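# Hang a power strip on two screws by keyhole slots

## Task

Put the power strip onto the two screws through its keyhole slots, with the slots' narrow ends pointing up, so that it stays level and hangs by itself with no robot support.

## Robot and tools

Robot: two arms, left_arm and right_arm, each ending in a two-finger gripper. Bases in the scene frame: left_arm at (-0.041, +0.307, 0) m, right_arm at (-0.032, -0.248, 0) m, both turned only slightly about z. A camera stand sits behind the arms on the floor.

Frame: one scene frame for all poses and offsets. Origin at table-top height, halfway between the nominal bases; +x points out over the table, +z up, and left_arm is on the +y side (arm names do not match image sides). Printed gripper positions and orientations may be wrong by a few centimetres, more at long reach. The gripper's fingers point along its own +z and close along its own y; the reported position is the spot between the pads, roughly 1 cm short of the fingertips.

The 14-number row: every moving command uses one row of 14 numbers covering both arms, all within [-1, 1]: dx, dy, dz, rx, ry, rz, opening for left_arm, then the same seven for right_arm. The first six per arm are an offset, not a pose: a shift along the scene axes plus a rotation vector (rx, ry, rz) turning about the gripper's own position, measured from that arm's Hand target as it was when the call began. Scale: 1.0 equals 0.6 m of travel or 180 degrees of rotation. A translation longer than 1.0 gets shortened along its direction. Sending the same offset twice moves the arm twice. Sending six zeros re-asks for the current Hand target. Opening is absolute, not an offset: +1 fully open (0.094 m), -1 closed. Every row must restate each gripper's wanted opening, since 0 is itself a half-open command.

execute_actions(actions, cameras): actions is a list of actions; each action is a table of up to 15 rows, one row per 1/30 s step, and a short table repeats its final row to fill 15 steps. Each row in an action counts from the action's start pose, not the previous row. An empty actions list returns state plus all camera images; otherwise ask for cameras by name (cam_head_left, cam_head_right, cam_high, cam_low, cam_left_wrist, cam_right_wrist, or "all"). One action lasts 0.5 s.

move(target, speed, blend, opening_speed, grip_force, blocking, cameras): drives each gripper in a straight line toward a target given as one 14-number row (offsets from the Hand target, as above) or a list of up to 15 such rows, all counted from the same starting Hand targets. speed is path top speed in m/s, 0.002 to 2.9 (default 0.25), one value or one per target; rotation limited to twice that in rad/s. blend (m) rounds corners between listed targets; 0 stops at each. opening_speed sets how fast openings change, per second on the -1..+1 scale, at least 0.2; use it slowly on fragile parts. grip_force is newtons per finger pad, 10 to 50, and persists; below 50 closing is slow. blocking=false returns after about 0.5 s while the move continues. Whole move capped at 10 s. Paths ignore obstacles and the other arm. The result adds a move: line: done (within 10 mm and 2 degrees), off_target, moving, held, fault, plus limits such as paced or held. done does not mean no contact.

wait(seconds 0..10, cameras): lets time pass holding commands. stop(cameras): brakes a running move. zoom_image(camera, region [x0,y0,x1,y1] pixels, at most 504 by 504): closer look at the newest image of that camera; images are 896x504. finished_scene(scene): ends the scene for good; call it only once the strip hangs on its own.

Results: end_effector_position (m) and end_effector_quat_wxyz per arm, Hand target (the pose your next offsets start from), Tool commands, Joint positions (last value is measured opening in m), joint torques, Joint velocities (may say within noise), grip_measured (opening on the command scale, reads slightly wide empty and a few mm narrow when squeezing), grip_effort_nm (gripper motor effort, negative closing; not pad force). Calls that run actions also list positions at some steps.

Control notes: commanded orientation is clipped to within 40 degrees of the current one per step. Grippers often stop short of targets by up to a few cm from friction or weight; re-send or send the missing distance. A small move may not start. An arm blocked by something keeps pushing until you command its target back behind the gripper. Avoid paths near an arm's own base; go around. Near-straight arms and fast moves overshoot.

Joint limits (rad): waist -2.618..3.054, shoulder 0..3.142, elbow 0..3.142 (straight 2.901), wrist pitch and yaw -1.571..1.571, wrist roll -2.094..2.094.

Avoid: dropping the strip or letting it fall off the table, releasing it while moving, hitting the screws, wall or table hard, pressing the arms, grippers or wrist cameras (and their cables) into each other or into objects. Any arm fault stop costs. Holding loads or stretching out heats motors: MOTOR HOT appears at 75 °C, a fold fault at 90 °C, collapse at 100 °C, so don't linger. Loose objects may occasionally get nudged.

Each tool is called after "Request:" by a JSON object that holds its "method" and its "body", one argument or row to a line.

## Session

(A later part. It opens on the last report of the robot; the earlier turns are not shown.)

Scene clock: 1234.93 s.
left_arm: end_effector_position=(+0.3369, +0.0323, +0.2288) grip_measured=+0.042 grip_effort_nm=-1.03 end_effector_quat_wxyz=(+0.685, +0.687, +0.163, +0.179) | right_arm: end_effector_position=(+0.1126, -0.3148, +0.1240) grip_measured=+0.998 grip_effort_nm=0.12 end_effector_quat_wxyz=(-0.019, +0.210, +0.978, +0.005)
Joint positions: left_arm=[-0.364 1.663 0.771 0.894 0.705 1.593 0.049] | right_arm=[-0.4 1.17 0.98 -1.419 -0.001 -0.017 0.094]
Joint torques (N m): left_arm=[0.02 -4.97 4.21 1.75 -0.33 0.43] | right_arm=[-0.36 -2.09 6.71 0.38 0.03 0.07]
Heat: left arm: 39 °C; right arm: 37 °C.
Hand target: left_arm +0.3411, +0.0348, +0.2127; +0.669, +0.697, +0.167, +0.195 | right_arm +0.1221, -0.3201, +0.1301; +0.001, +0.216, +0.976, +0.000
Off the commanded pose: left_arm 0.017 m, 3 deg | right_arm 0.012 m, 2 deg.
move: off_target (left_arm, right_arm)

Request:
{"method": "move", "body": {
  "target": [0,0,0,0,0,0,0.12,0,0,0,0,0,0,1.0],
  "speed": 0.03,
  "opening_speed": 0.2,
  "cameras": ["cam_low", "cam_high", "cam_left_wrist"]
}}

Request:
{"method": "zoom_image", "body": {
  "camera": "cam_high",
  "region": [350, 220, 410, 280]
}}

Request:
{"method": "zoom_image", "body": {
  "camera": "cam_high",
  "region": [450, 190, 510, 250]
}}

Request:
{"method": "zoom_image", "body": {
  "camera": "cam_low",
  "region": [435, 100, 515, 180]
}}

Scene clock: 1237.93 s.
left_arm: end_effector_position=(+0.3398, +0.0343, +0.2276) grip_measured=+0.117 grip_effort_nm=0.16 end_effector_quat_wxyz=(+0.678, +0.690, +0.157, +0.200) | right_arm: end_effector_position=(+0.1126, -0.3148, +0.1240) grip_measured=+0.998 grip_effort_nm=0.12 end_effector_quat_wxyz=(-0.019, +0.210, +0.978, +0.005)
Joint positions: left_arm=[-0.364 1.663 0.768 0.894 0.684 1.635 0.052] | right_arm=[-0.4 1.17 0.98 -1.419 -0.001 -0.017 0.094]
Joint torques (N m): left_arm=[-0.08 -4.94 4.44 1.78 -0.12 0.04] | right_arm=[-0.31 -2.17 6.78 0.37 0 0.06]
Heat: left arm: 39 °C; right arm: 37 °C.
Hand target: left_arm +0.3411, +0.0348, +0.2127; +0.669, +0.697, +0.167, +0.195 | right_arm +0.1221, -0.3201, +0.1301; +0.001, +0.216, +0.976, +0.000
Off the commanded pose: left_arm 0.015 m, 2 deg | right_arm 0.012 m, 2 deg.
move: off_target (left_arm, right_arm)
Images, in order (width x height): cam_high 896x504, cam_low 896x504, cam_left_wrist 896x504.

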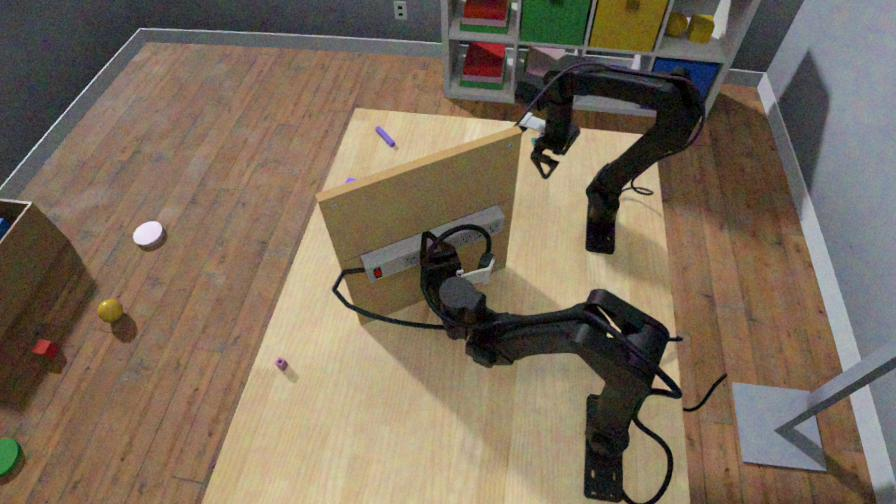

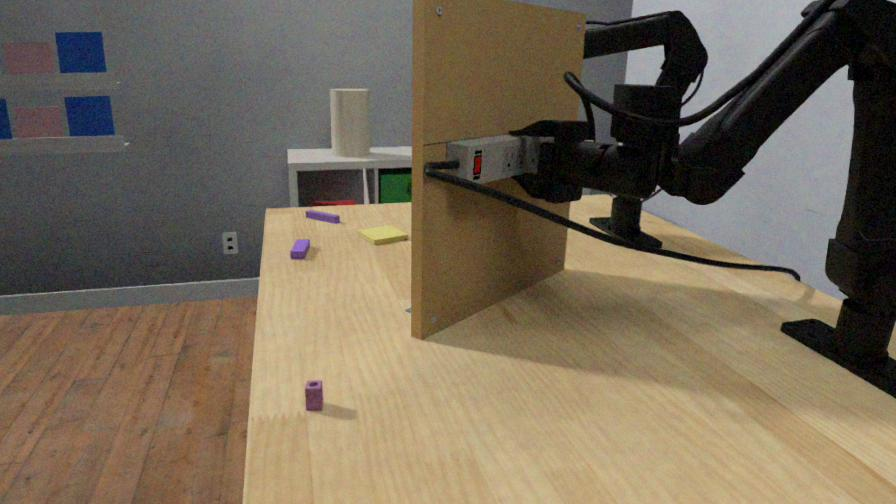

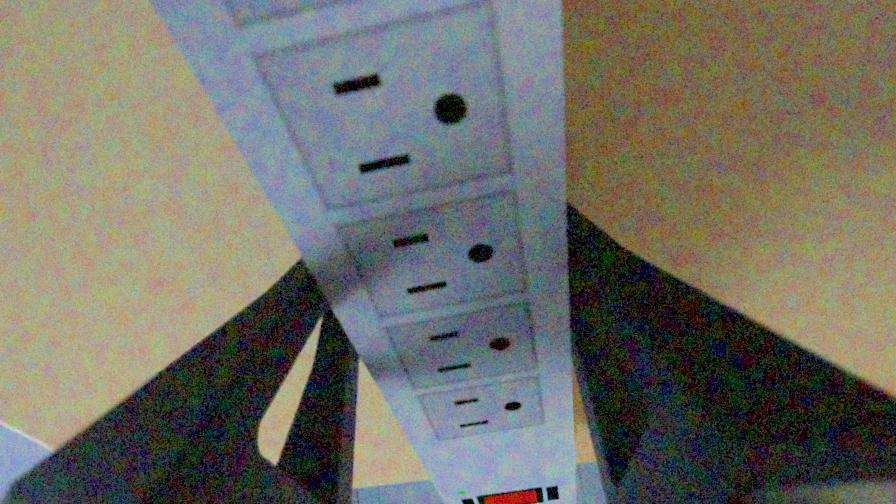

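Scaled by 8.400 from the camera's 896x504 image, which has a finer 1280x720 frame.

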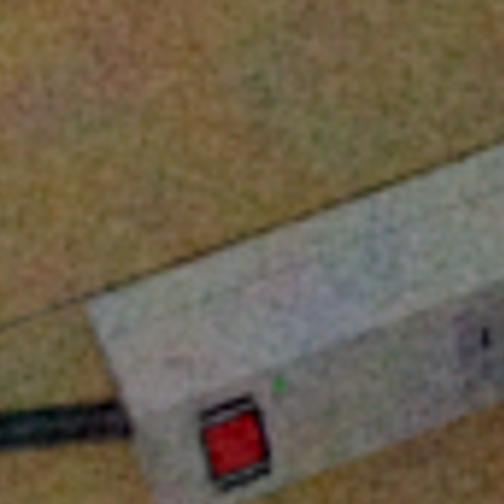

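Scaled by 8.400 from the camera's 896x504 image, which has a finer 1280x720 frame.

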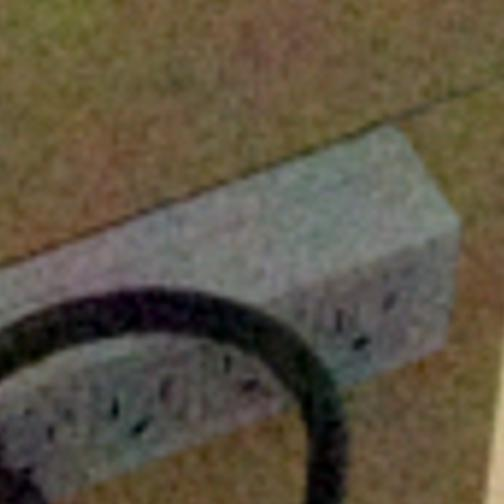

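Scaled by 6.300 from the camera's 896x504 image, which has a finer 1280x720 frame.

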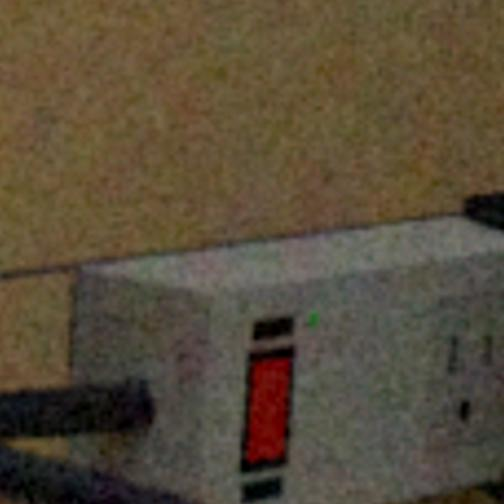

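Request:
{"method": "move", "body": {
  "target": [0,0,0,0,0,0,0.25,0,0,0,0,0,0,1.0],
  "speed": 0.03,
  "opening_speed": 0.2,
  "cameras": ["cam_low", "cam_high", "cam_left_wrist"]
}}

Request:
{"method": "zoom_image", "body": {
  "camera": "cam_high",
  "region": [350, 220, 410, 280]
}}

Request:
{"method": "zoom_image", "body": {
  "camera": "cam_high",
  "region": [450, 190, 510, 250]
}}

Request:
{"method": "zoom_image", "body": {
  "camera": "cam_low",
  "region": [435, 90, 595, 200]
}}

Scene clock: 1241.53 s.
left_arm: end_effector_position=(+0.3408, +0.0349, +0.2276) grip_measured=+0.247 grip_effort_nm=0.17 end_effector_quat_wxyz=(+0.677, +0.690, +0.158, +0.203) | right_arm: end_effector_position=(+0.1126, -0.3148, +0.1240) grip_measured=+0.998 grip_effort_nm=0.12 end_effector_quat_wxyz=(-0.019, +0.210, +0.978, +0.005)
Joint positions: left_arm=[-0.364 1.663 0.768 0.894 0.678 1.637 0.059] | right_arm=[-0.4 1.17 0.98 -1.419 -0.001 -0.017 0.094]
Joint torques (N m): left_arm=[-0.09 -4.96 4.44 1.78 -0.07 0.03] | right_arm=[-0.34 -2.13 6.69 0.38 0.02 0.07]
Heat: left arm: 38 °C; right arm: 37 °C.
Hand target: left_arm +0.3410, +0.0348, +0.2127; +0.670, +0.697, +0.167, +0.195 | right_arm +0.1221, -0.3201, +0.1301; +0.001, +0.216, +0.976, +0.000
Off the commanded pose: left_arm 0.015 m, 2 deg | right_arm 0.012 m, 2 deg.
move: off_target (left_arm, right_arm)
Images, in order (width x height): cam_high 896x504, cam_low 896x504, cam_left_wrist 896x504.

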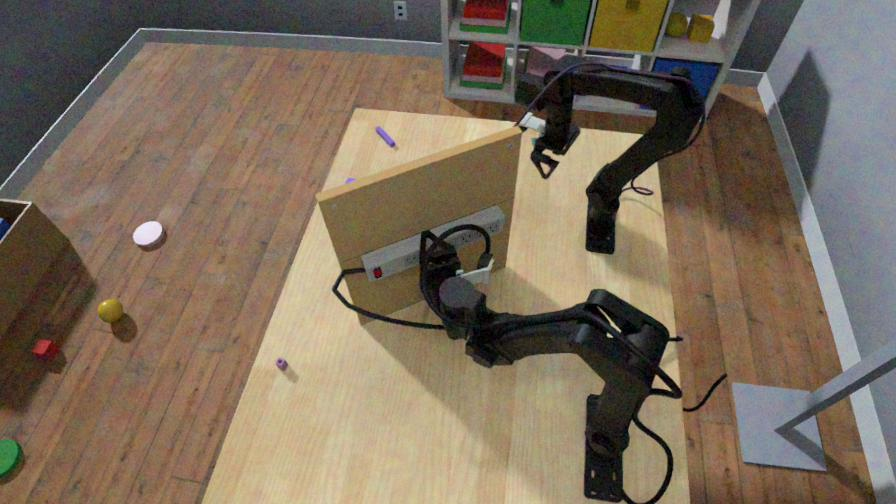

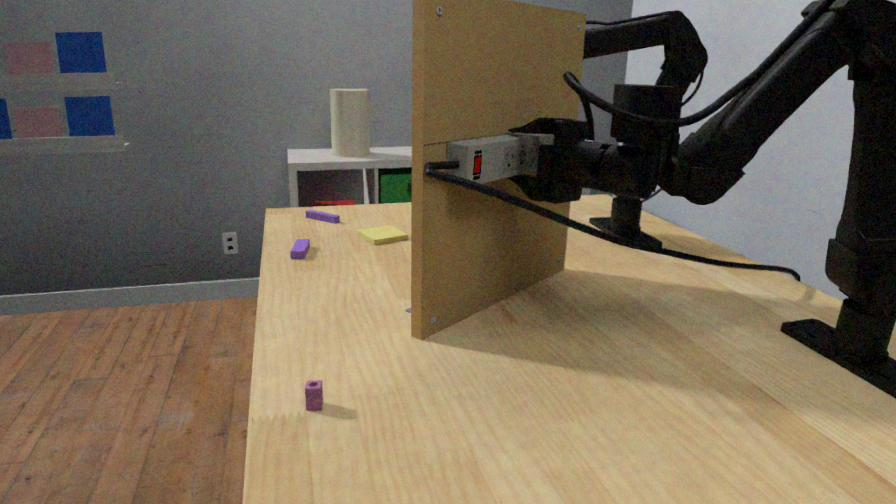

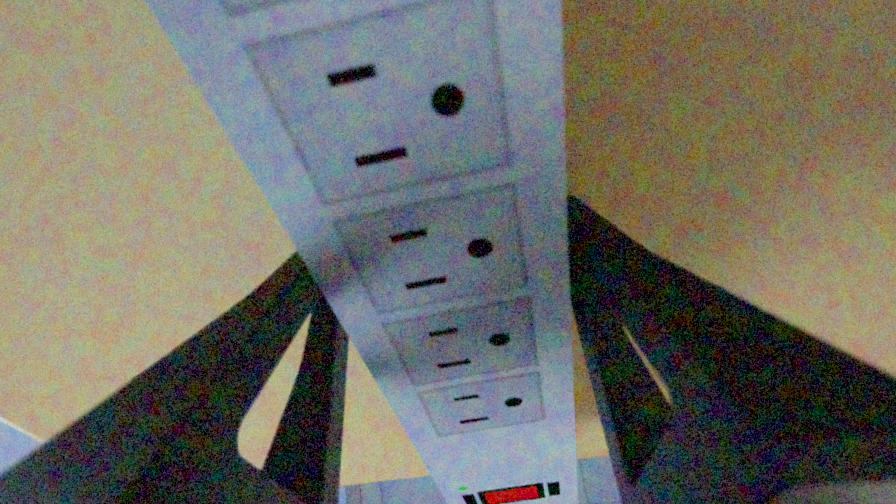

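Scaled by 8.400 from the camera's 896x504 image, which has a finer 1280x720 frame.

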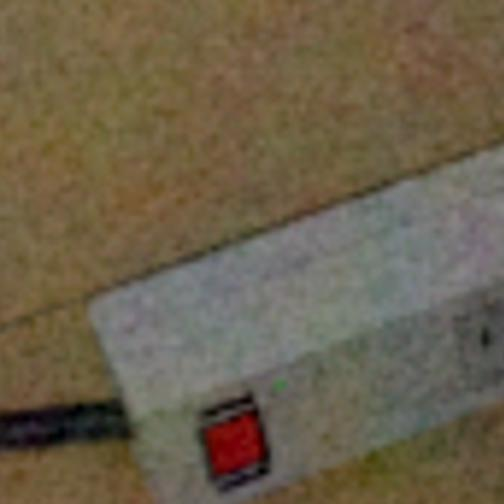

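Scaled by 8.400 from the camera's 896x504 image, which has a finer 1280x720 frame.

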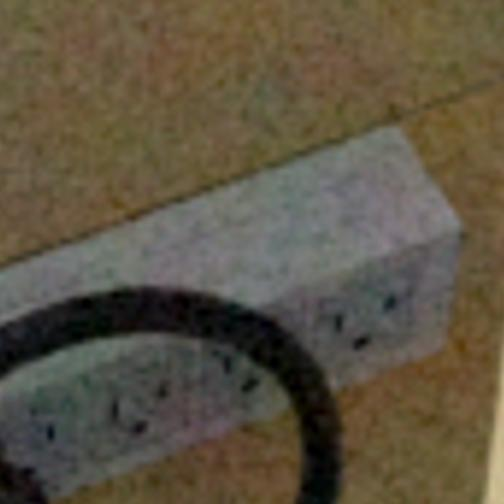

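Scaled by 3.150 from the camera's 896x504 image, which has a finer 1280x720 frame.

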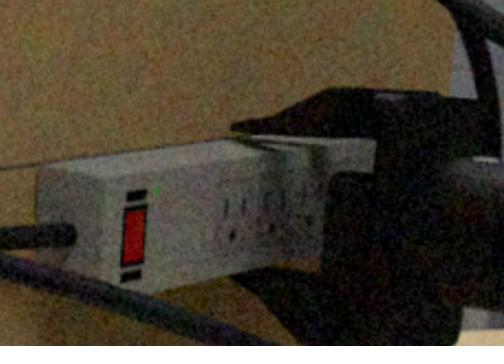

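Request:
{"method": "move", "body": {
  "target": [0,0,0,0,0,0,1.0,0,0,0,0,0,0,1.0],
  "speed": 0.03,
  "opening_speed": 0.4,
  "cameras": ["cam_low", "cam_high"]
}}

Request:
{"method": "zoom_image", "body": {
  "camera": "cam_low",
  "region": [435, 90, 595, 200]
}}

Request:
{"method": "zoom_image", "body": {
  "camera": "cam_high",
  "region": [350, 180, 520, 310]
}}

Scene clock: 1257.80 s.
left_arm: end_effector_position=(+0.3408, +0.0349, +0.2276) grip_measured=+0.997 grip_effort_nm=0.17 end_effector_quat_wxyz=(+0.677, +0.690, +0.158, +0.203) | right_arm: end_effector_position=(+0.1126, -0.3148, +0.1240) grip_measured=+0.998 grip_effort_nm=0.12 end_effector_quat_wxyz=(-0.019, +0.210, +0.978, +0.005)
Joint positions: left_arm=[-0.364 1.663 0.768 0.894 0.677 1.638 0.094] | right_arm=[-0.4 1.17 0.98 -1.419 -0.001 -0.017 0.094]
Joint torques (N m): left_arm=[-0.09 -4.94 4.44 1.78 -0.07 0.02] | right_arm=[-0.36 -2.1 6.72 0.4 0 0.08]
Heat: left arm: 37 °C; right arm: 37 °C.
Hand target: left_arm +0.3411, +0.0348, +0.2127; +0.669, +0.697, +0.167, +0.195 | right_arm +0.1221, -0.3201, +0.1301; +0.001, +0.216, +0.976, +0.000
Off the commanded pose: left_arm 0.015 m, 2 deg | right_arm 0.012 m, 2 deg.
move: off_target (left_arm, right_arm)
Images, in order (width x height): cam_high 896x504, cam_low 896x504.

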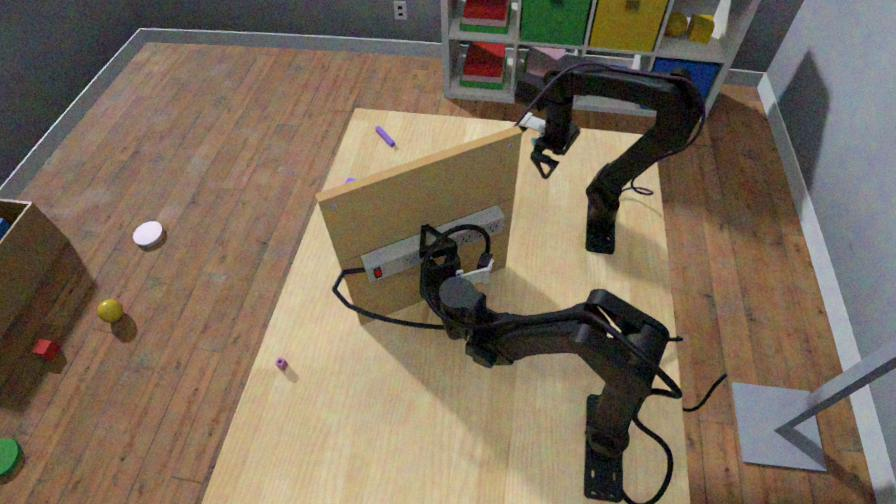

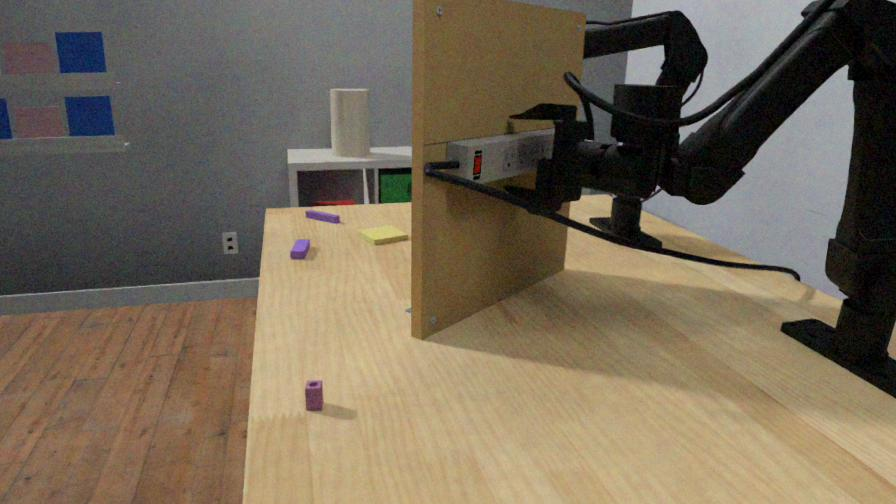

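Scaled by 3.150 from the camera's 896x504 image, which has a finer 1280x720 frame.

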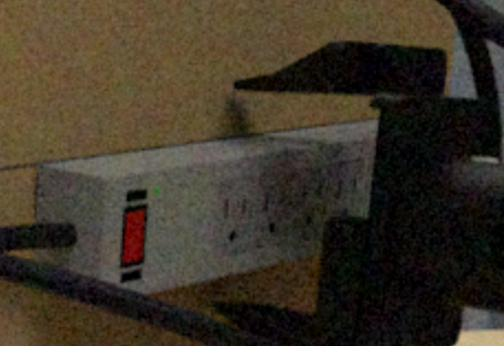

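Scaled by 2.965 from the camera's 896x504 image, which has a finer 1280x720 frame.

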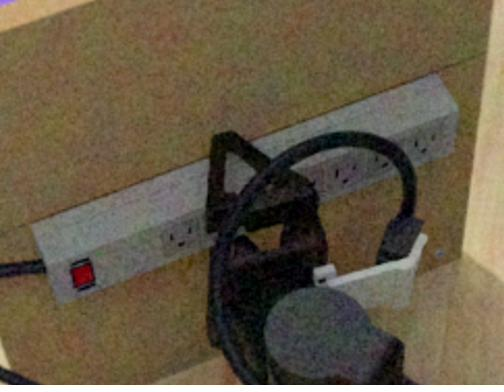

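Request:
{"method": "move", "body": {
  "target": [-0.01867,0.00725,0.0652,-0.01269,-0.03262,0,1.0,0,0,0,0,0,0,1.0],
  "speed": 0.06
}}

Scene clock: 1263.13 s.
left_arm: end_effector_position=(+0.3359, +0.0370, +0.2413) grip_measured=+0.997 grip_effort_nm=0.17 end_effector_quat_wxyz=(+0.686, +0.680, +0.146, +0.216) | right_arm: end_effector_position=(+0.1126, -0.3148, +0.1240) grip_measured=+0.998 grip_effort_nm=0.12 end_effector_quat_wxyz=(-0.019, +0.210, +0.978, +0.005)
Joint positions: left_arm=[-0.364 1.632 0.756 0.919 0.677 1.638 0.094] | right_arm=[-0.4 1.17 0.98 -1.419 -0.001 -0.017 0.094]
Joint torques (N m): left_arm=[-0.14 -8.68 4.44 1.92 -0.08 0.02] | right_arm=[-0.36 -2.09 6.71 0.38 0.01 0.07]
Heat: left arm: 37 °C; right arm: 37 °C.
Hand target: left_arm +0.3299, +0.0391, +0.2518; +0.691, +0.673, +0.137, +0.227 | right_arm +0.1221, -0.3201, +0.1301; +0.001, +0.216, +0.976, +0.000
Off the commanded pose: left_arm 0.012 m, 2 deg | right_arm 0.012 m, 2 deg.
move: off_target (left_arm, right_arm)

Request:
{"method": "move", "body": {
  "target": [-0.0553,0.0833,-0.008,0,0,0,1.0,0,0,0,0,0,0,1.0],
  "speed": 0.08,
  "cameras": ["cam_low", "cam_high"]
}}

Request:
{"method": "zoom_image", "body": {
  "camera": "cam_high",
  "region": [350, 180, 520, 310]
}}

Request:
{"method": "zoom_image", "body": {
  "camera": "cam_low",
  "region": [435, 90, 595, 200]
}}

Scene clock: 1265.67 s.
left_arm: end_effector_position=(+0.3040, +0.0870, +0.2398) grip_measured=+0.997 grip_effort_nm=0.17 end_effector_quat_wxyz=(+0.685, +0.678, +0.146, +0.225) | right_arm: end_effector_position=(+0.1126, -0.3148, +0.1240) grip_measured=+0.998 grip_effort_nm=0.12 end_effector_quat_wxyz=(-0.019, +0.210, +0.978, +0.005)
Joint positions: left_arm=[-0.237 1.459 0.572 0.941 0.79 1.638 0.094] | right_arm=[-0.4 1.17 0.98 -1.419 -0.001 -0.017 0.094]
Joint torques (N m): left_arm=[0.44 -6.79 4.31 1.87 0.12 -0.11] | right_arm=[-0.38 -2.19 6.72 0.4 0.01 0.08]
Heat: left arm: 37 °C; right arm: 37 °C.
Hand target: left_arm +0.2967, +0.0892, +0.2469; +0.691, +0.673, +0.137, +0.227 | right_arm +0.1221, -0.3201, +0.1301; +0.001, +0.216, +0.976, +0.000
Off the commanded pose: left_arm 0.010 m, 1 deg | right_arm 0.012 m, 2 deg.
move: off_target (right_arm)
Images, in order (width x height): cam_high 896x504, cam_low 896x504.

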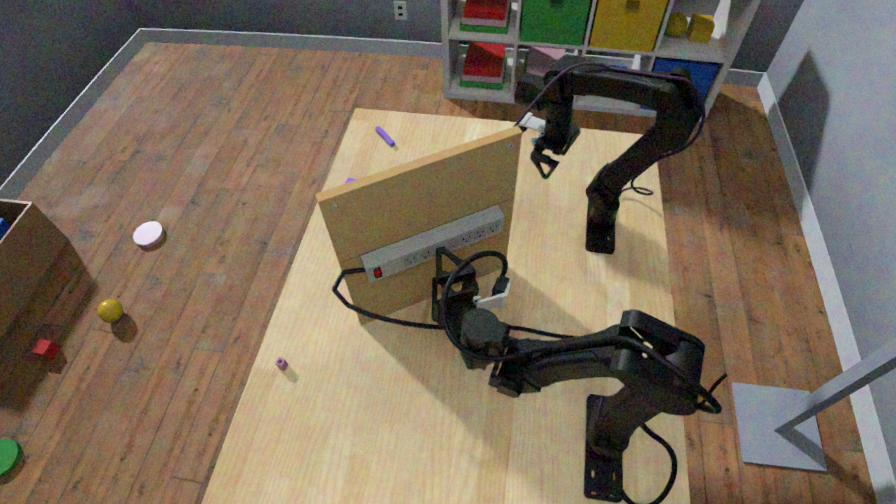

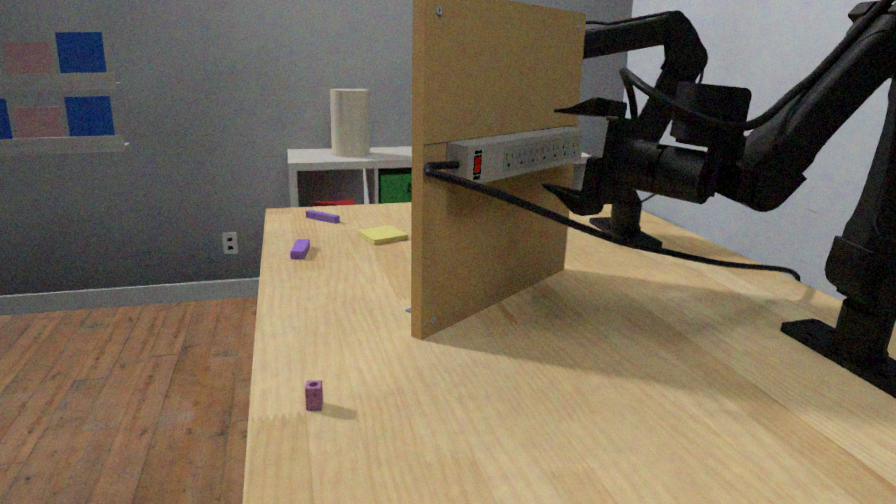

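Scaled by 2.965 from the camera's 896x504 image, which has a finer 1280x720 frame.

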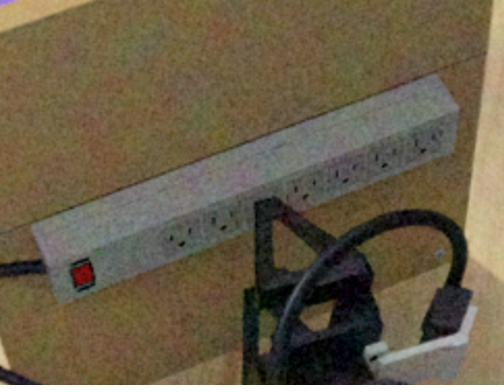

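Scaled by 3.150 from the camera's 896x504 image, which has a finer 1280x720 frame.

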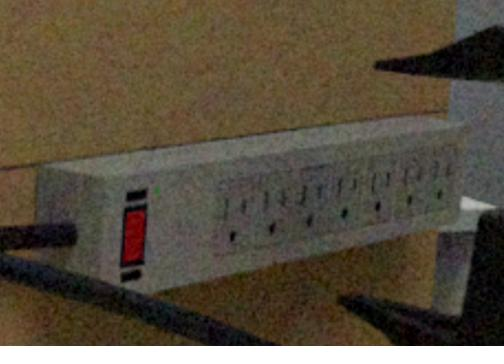

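Request:
{"method": "zoom_image", "body": {
  "camera": "cam_low",
  "region": [530, 100, 610, 180]
}}

Request:
{"method": "zoom_image", "body": {
  "camera": "cam_low",
  "region": [435, 110, 515, 190]
}}

Request:
{"method": "zoom_image", "body": {
  "camera": "cam_high",
  "region": [350, 220, 410, 280]
}}

Request:
{"method": "zoom_image", "body": {
  "camera": "cam_high",
  "region": [450, 190, 510, 250]
}}

Scaled by 6.300 from the camera's 896x504 image, which has a finer 1280x720 frame.

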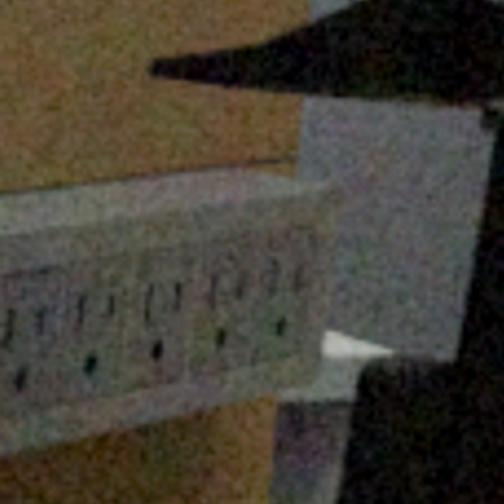

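Scaled by 6.300 from the camera's 896x504 image, which has a finer 1280x720 frame.

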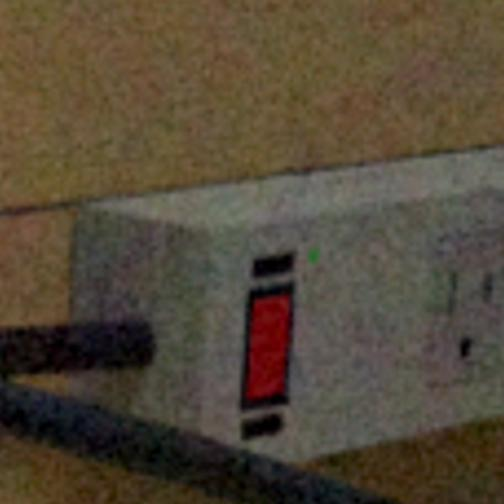

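Scaled by 8.400 from the camera's 896x504 image, which has a finer 1280x720 frame.

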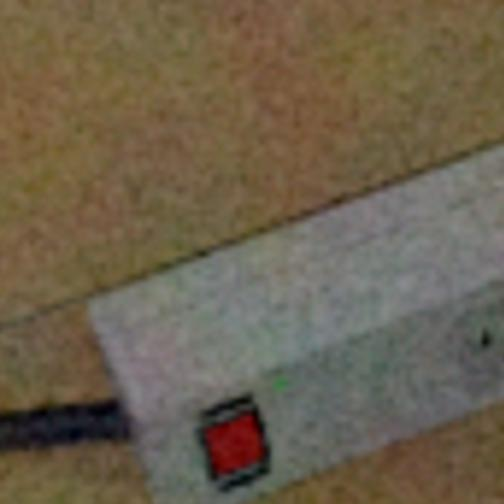

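Scaled by 8.400 from the camera's 896x504 image, which has a finer 1280x720 frame.

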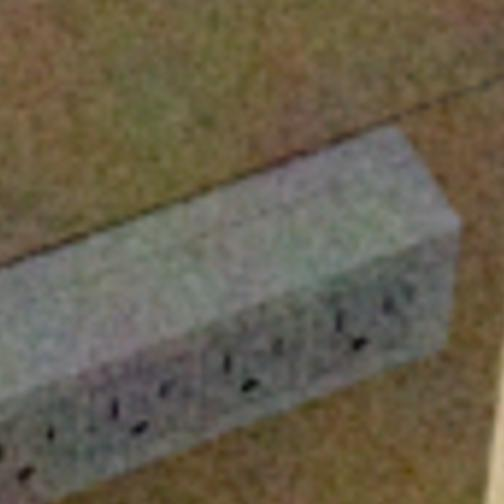

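Request:
{"method": "move", "body": {
  "target": [-0.0369,0.0555,0,0,0,0,1.0,0,0,0,0,0,0,1.0],
  "speed": 0.1
}}

Request:
{"method": "wait", "body": {
  "seconds": 1.0,
  "cameras": ["cam_low", "cam_high", "cam_head_left"]
}}

Request:
{"method": "zoom_image", "body": {
  "camera": "cam_high",
  "region": [350, 180, 520, 310]
}}

Request:
{"method": "zoom_image", "body": {
  "camera": "cam_low",
  "region": [435, 90, 605, 200]
}}

Scene clock: 1271.87 s.
left_arm: end_effector_position=(+0.2814, +0.1211, +0.2454) grip_measured=+0.997 grip_effort_nm=0.17 end_effector_quat_wxyz=(+0.688, +0.674, +0.140, +0.231) | right_arm: end_effector_position=(+0.1126, -0.3148, +0.1240) grip_measured=+0.998 grip_effort_nm=0.12 end_effector_quat_wxyz=(-0.019, +0.210, +0.978, +0.005)
Joint positions: left_arm=[-0.12 1.332 0.477 0.941 0.908 1.621 0.094] | right_arm=[-0.4 1.17 0.98 -1.419 -0.001 -0.017 0.094]
Joint torques (N m): left_arm=[0.47 -5.41 4.31 1.62 0.1 -0.1] | right_arm=[-0.35 -2.19 6.75 0.39 0 0.07]
Heat: left arm: 37 °C; right arm: 37 °C.
Hand target: left_arm +0.2746, +0.1224, +0.2467; +0.691, +0.673, +0.137, +0.227 | right_arm +0.1221, -0.3201, +0.1301; +0.001, +0.216, +0.976, +0.000
Off the commanded pose: left_arm 0.007 m, 1 deg | right_arm 0.012 m, 2 deg.
move: off_target (right_arm)

Scene clock: 1272.87 s.
left_arm: end_effector_position=(+0.2813, +0.1211, +0.2454) grip_measured=+0.997 grip_effort_nm=0.17 end_effector_quat_wxyz=(+0.688, +0.674, +0.140, +0.230) | right_arm: end_effector_position=(+0.1126, -0.3148, +0.1240) grip_measured=+0.998 grip_effort_nm=0.12 end_effector_quat_wxyz=(-0.019, +0.210, +0.978, +0.005)
Joint positions: left_arm=[-0.12 1.332 0.477 0.941 0.908 1.621 0.094] | right_arm=[-0.4 1.17 0.98 -1.419 -0.001 -0.017 0.094]
Joint torques (N m): left_arm=[0.49 -5.38 4.31 1.63 0.11 -0.11] | right_arm=[-0.38 -2.14 6.75 0.38 0.03 0.06]
Heat: left arm: 37 °C; right arm: 37 °C.
Hand target: left_arm +0.2746, +0.1225, +0.2467; +0.691, +0.673, +0.137, +0.227 | right_arm +0.1221, -0.3201, +0.1301; +0.001, +0.216, +0.976, +0.000
Tool commands: left_gripper/opening=+1.0 right_gripper/opening=+1.0
Off the commanded pose: left_arm 0.007 m, 1 deg | right_arm 0.012 m, 2 deg.
wait: 1.00 s; at rest by 0.17 s
Images, in order (width x height): cam_head_left 896x504, cam_high 896x504, cam_low 896x504.

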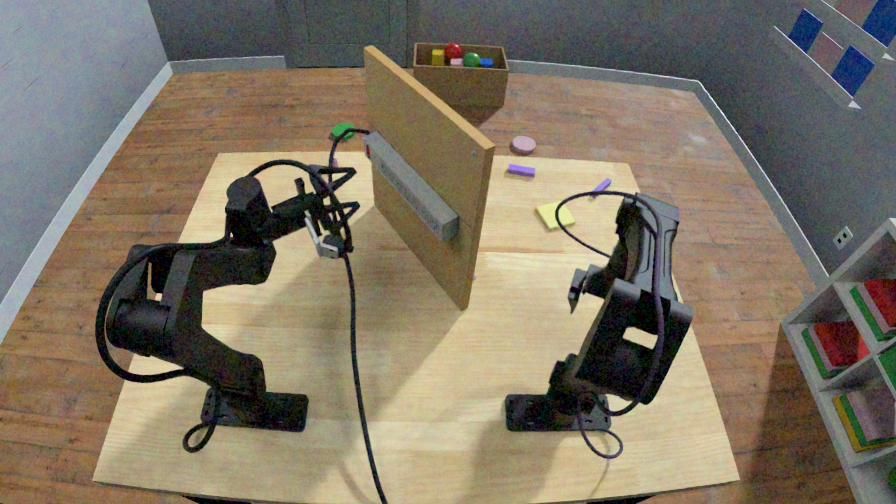

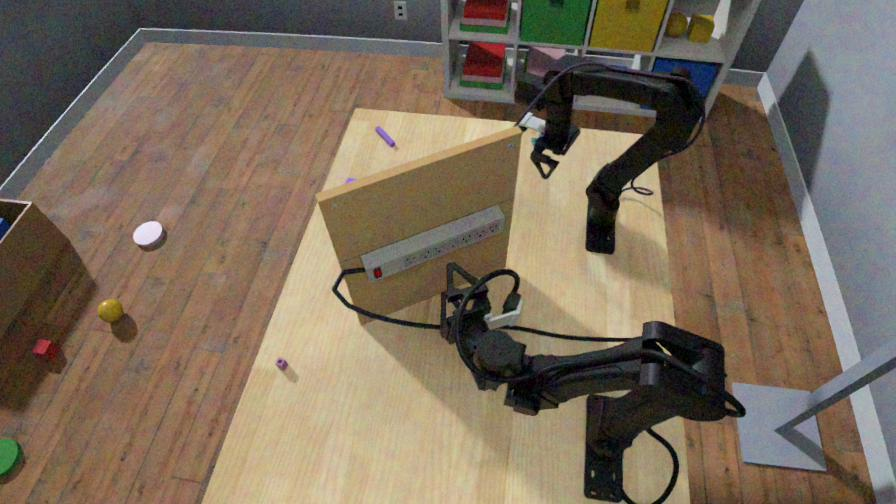

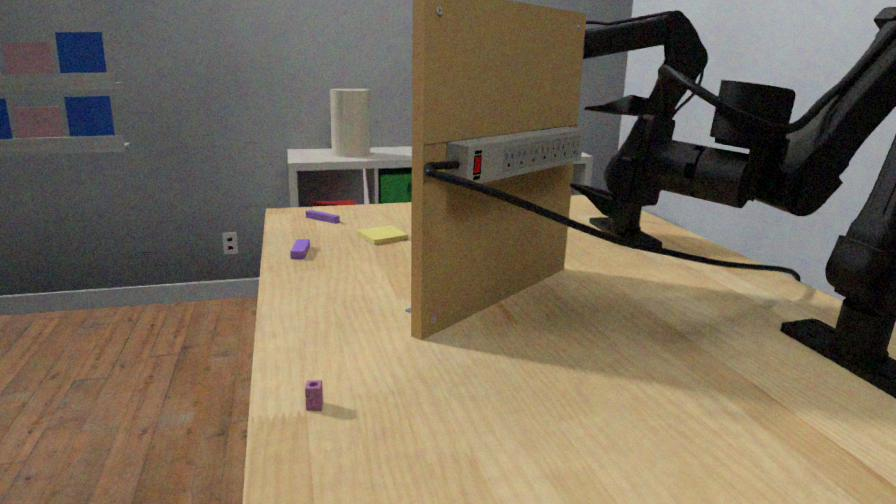

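Scaled by 2.965 from the camera's 896x504 image, which has a finer 1280x720 frame.

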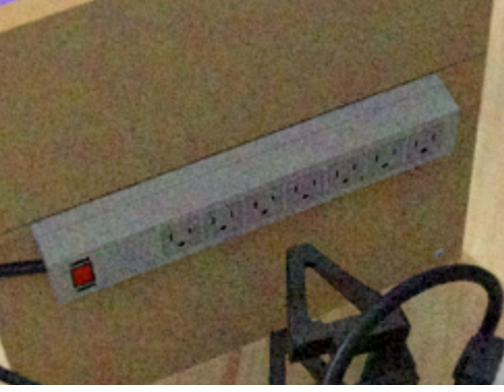

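Scaled by 2.965 from the camera's 896x504 image, which has a finer 1280x720 frame.

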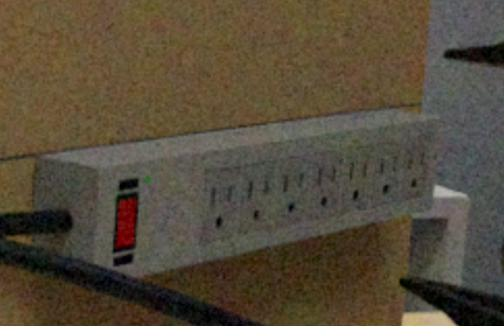

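Request:
{"method": "finished_scene", "body": {
  "scene": 1
}}

The scene is finished: the task was done.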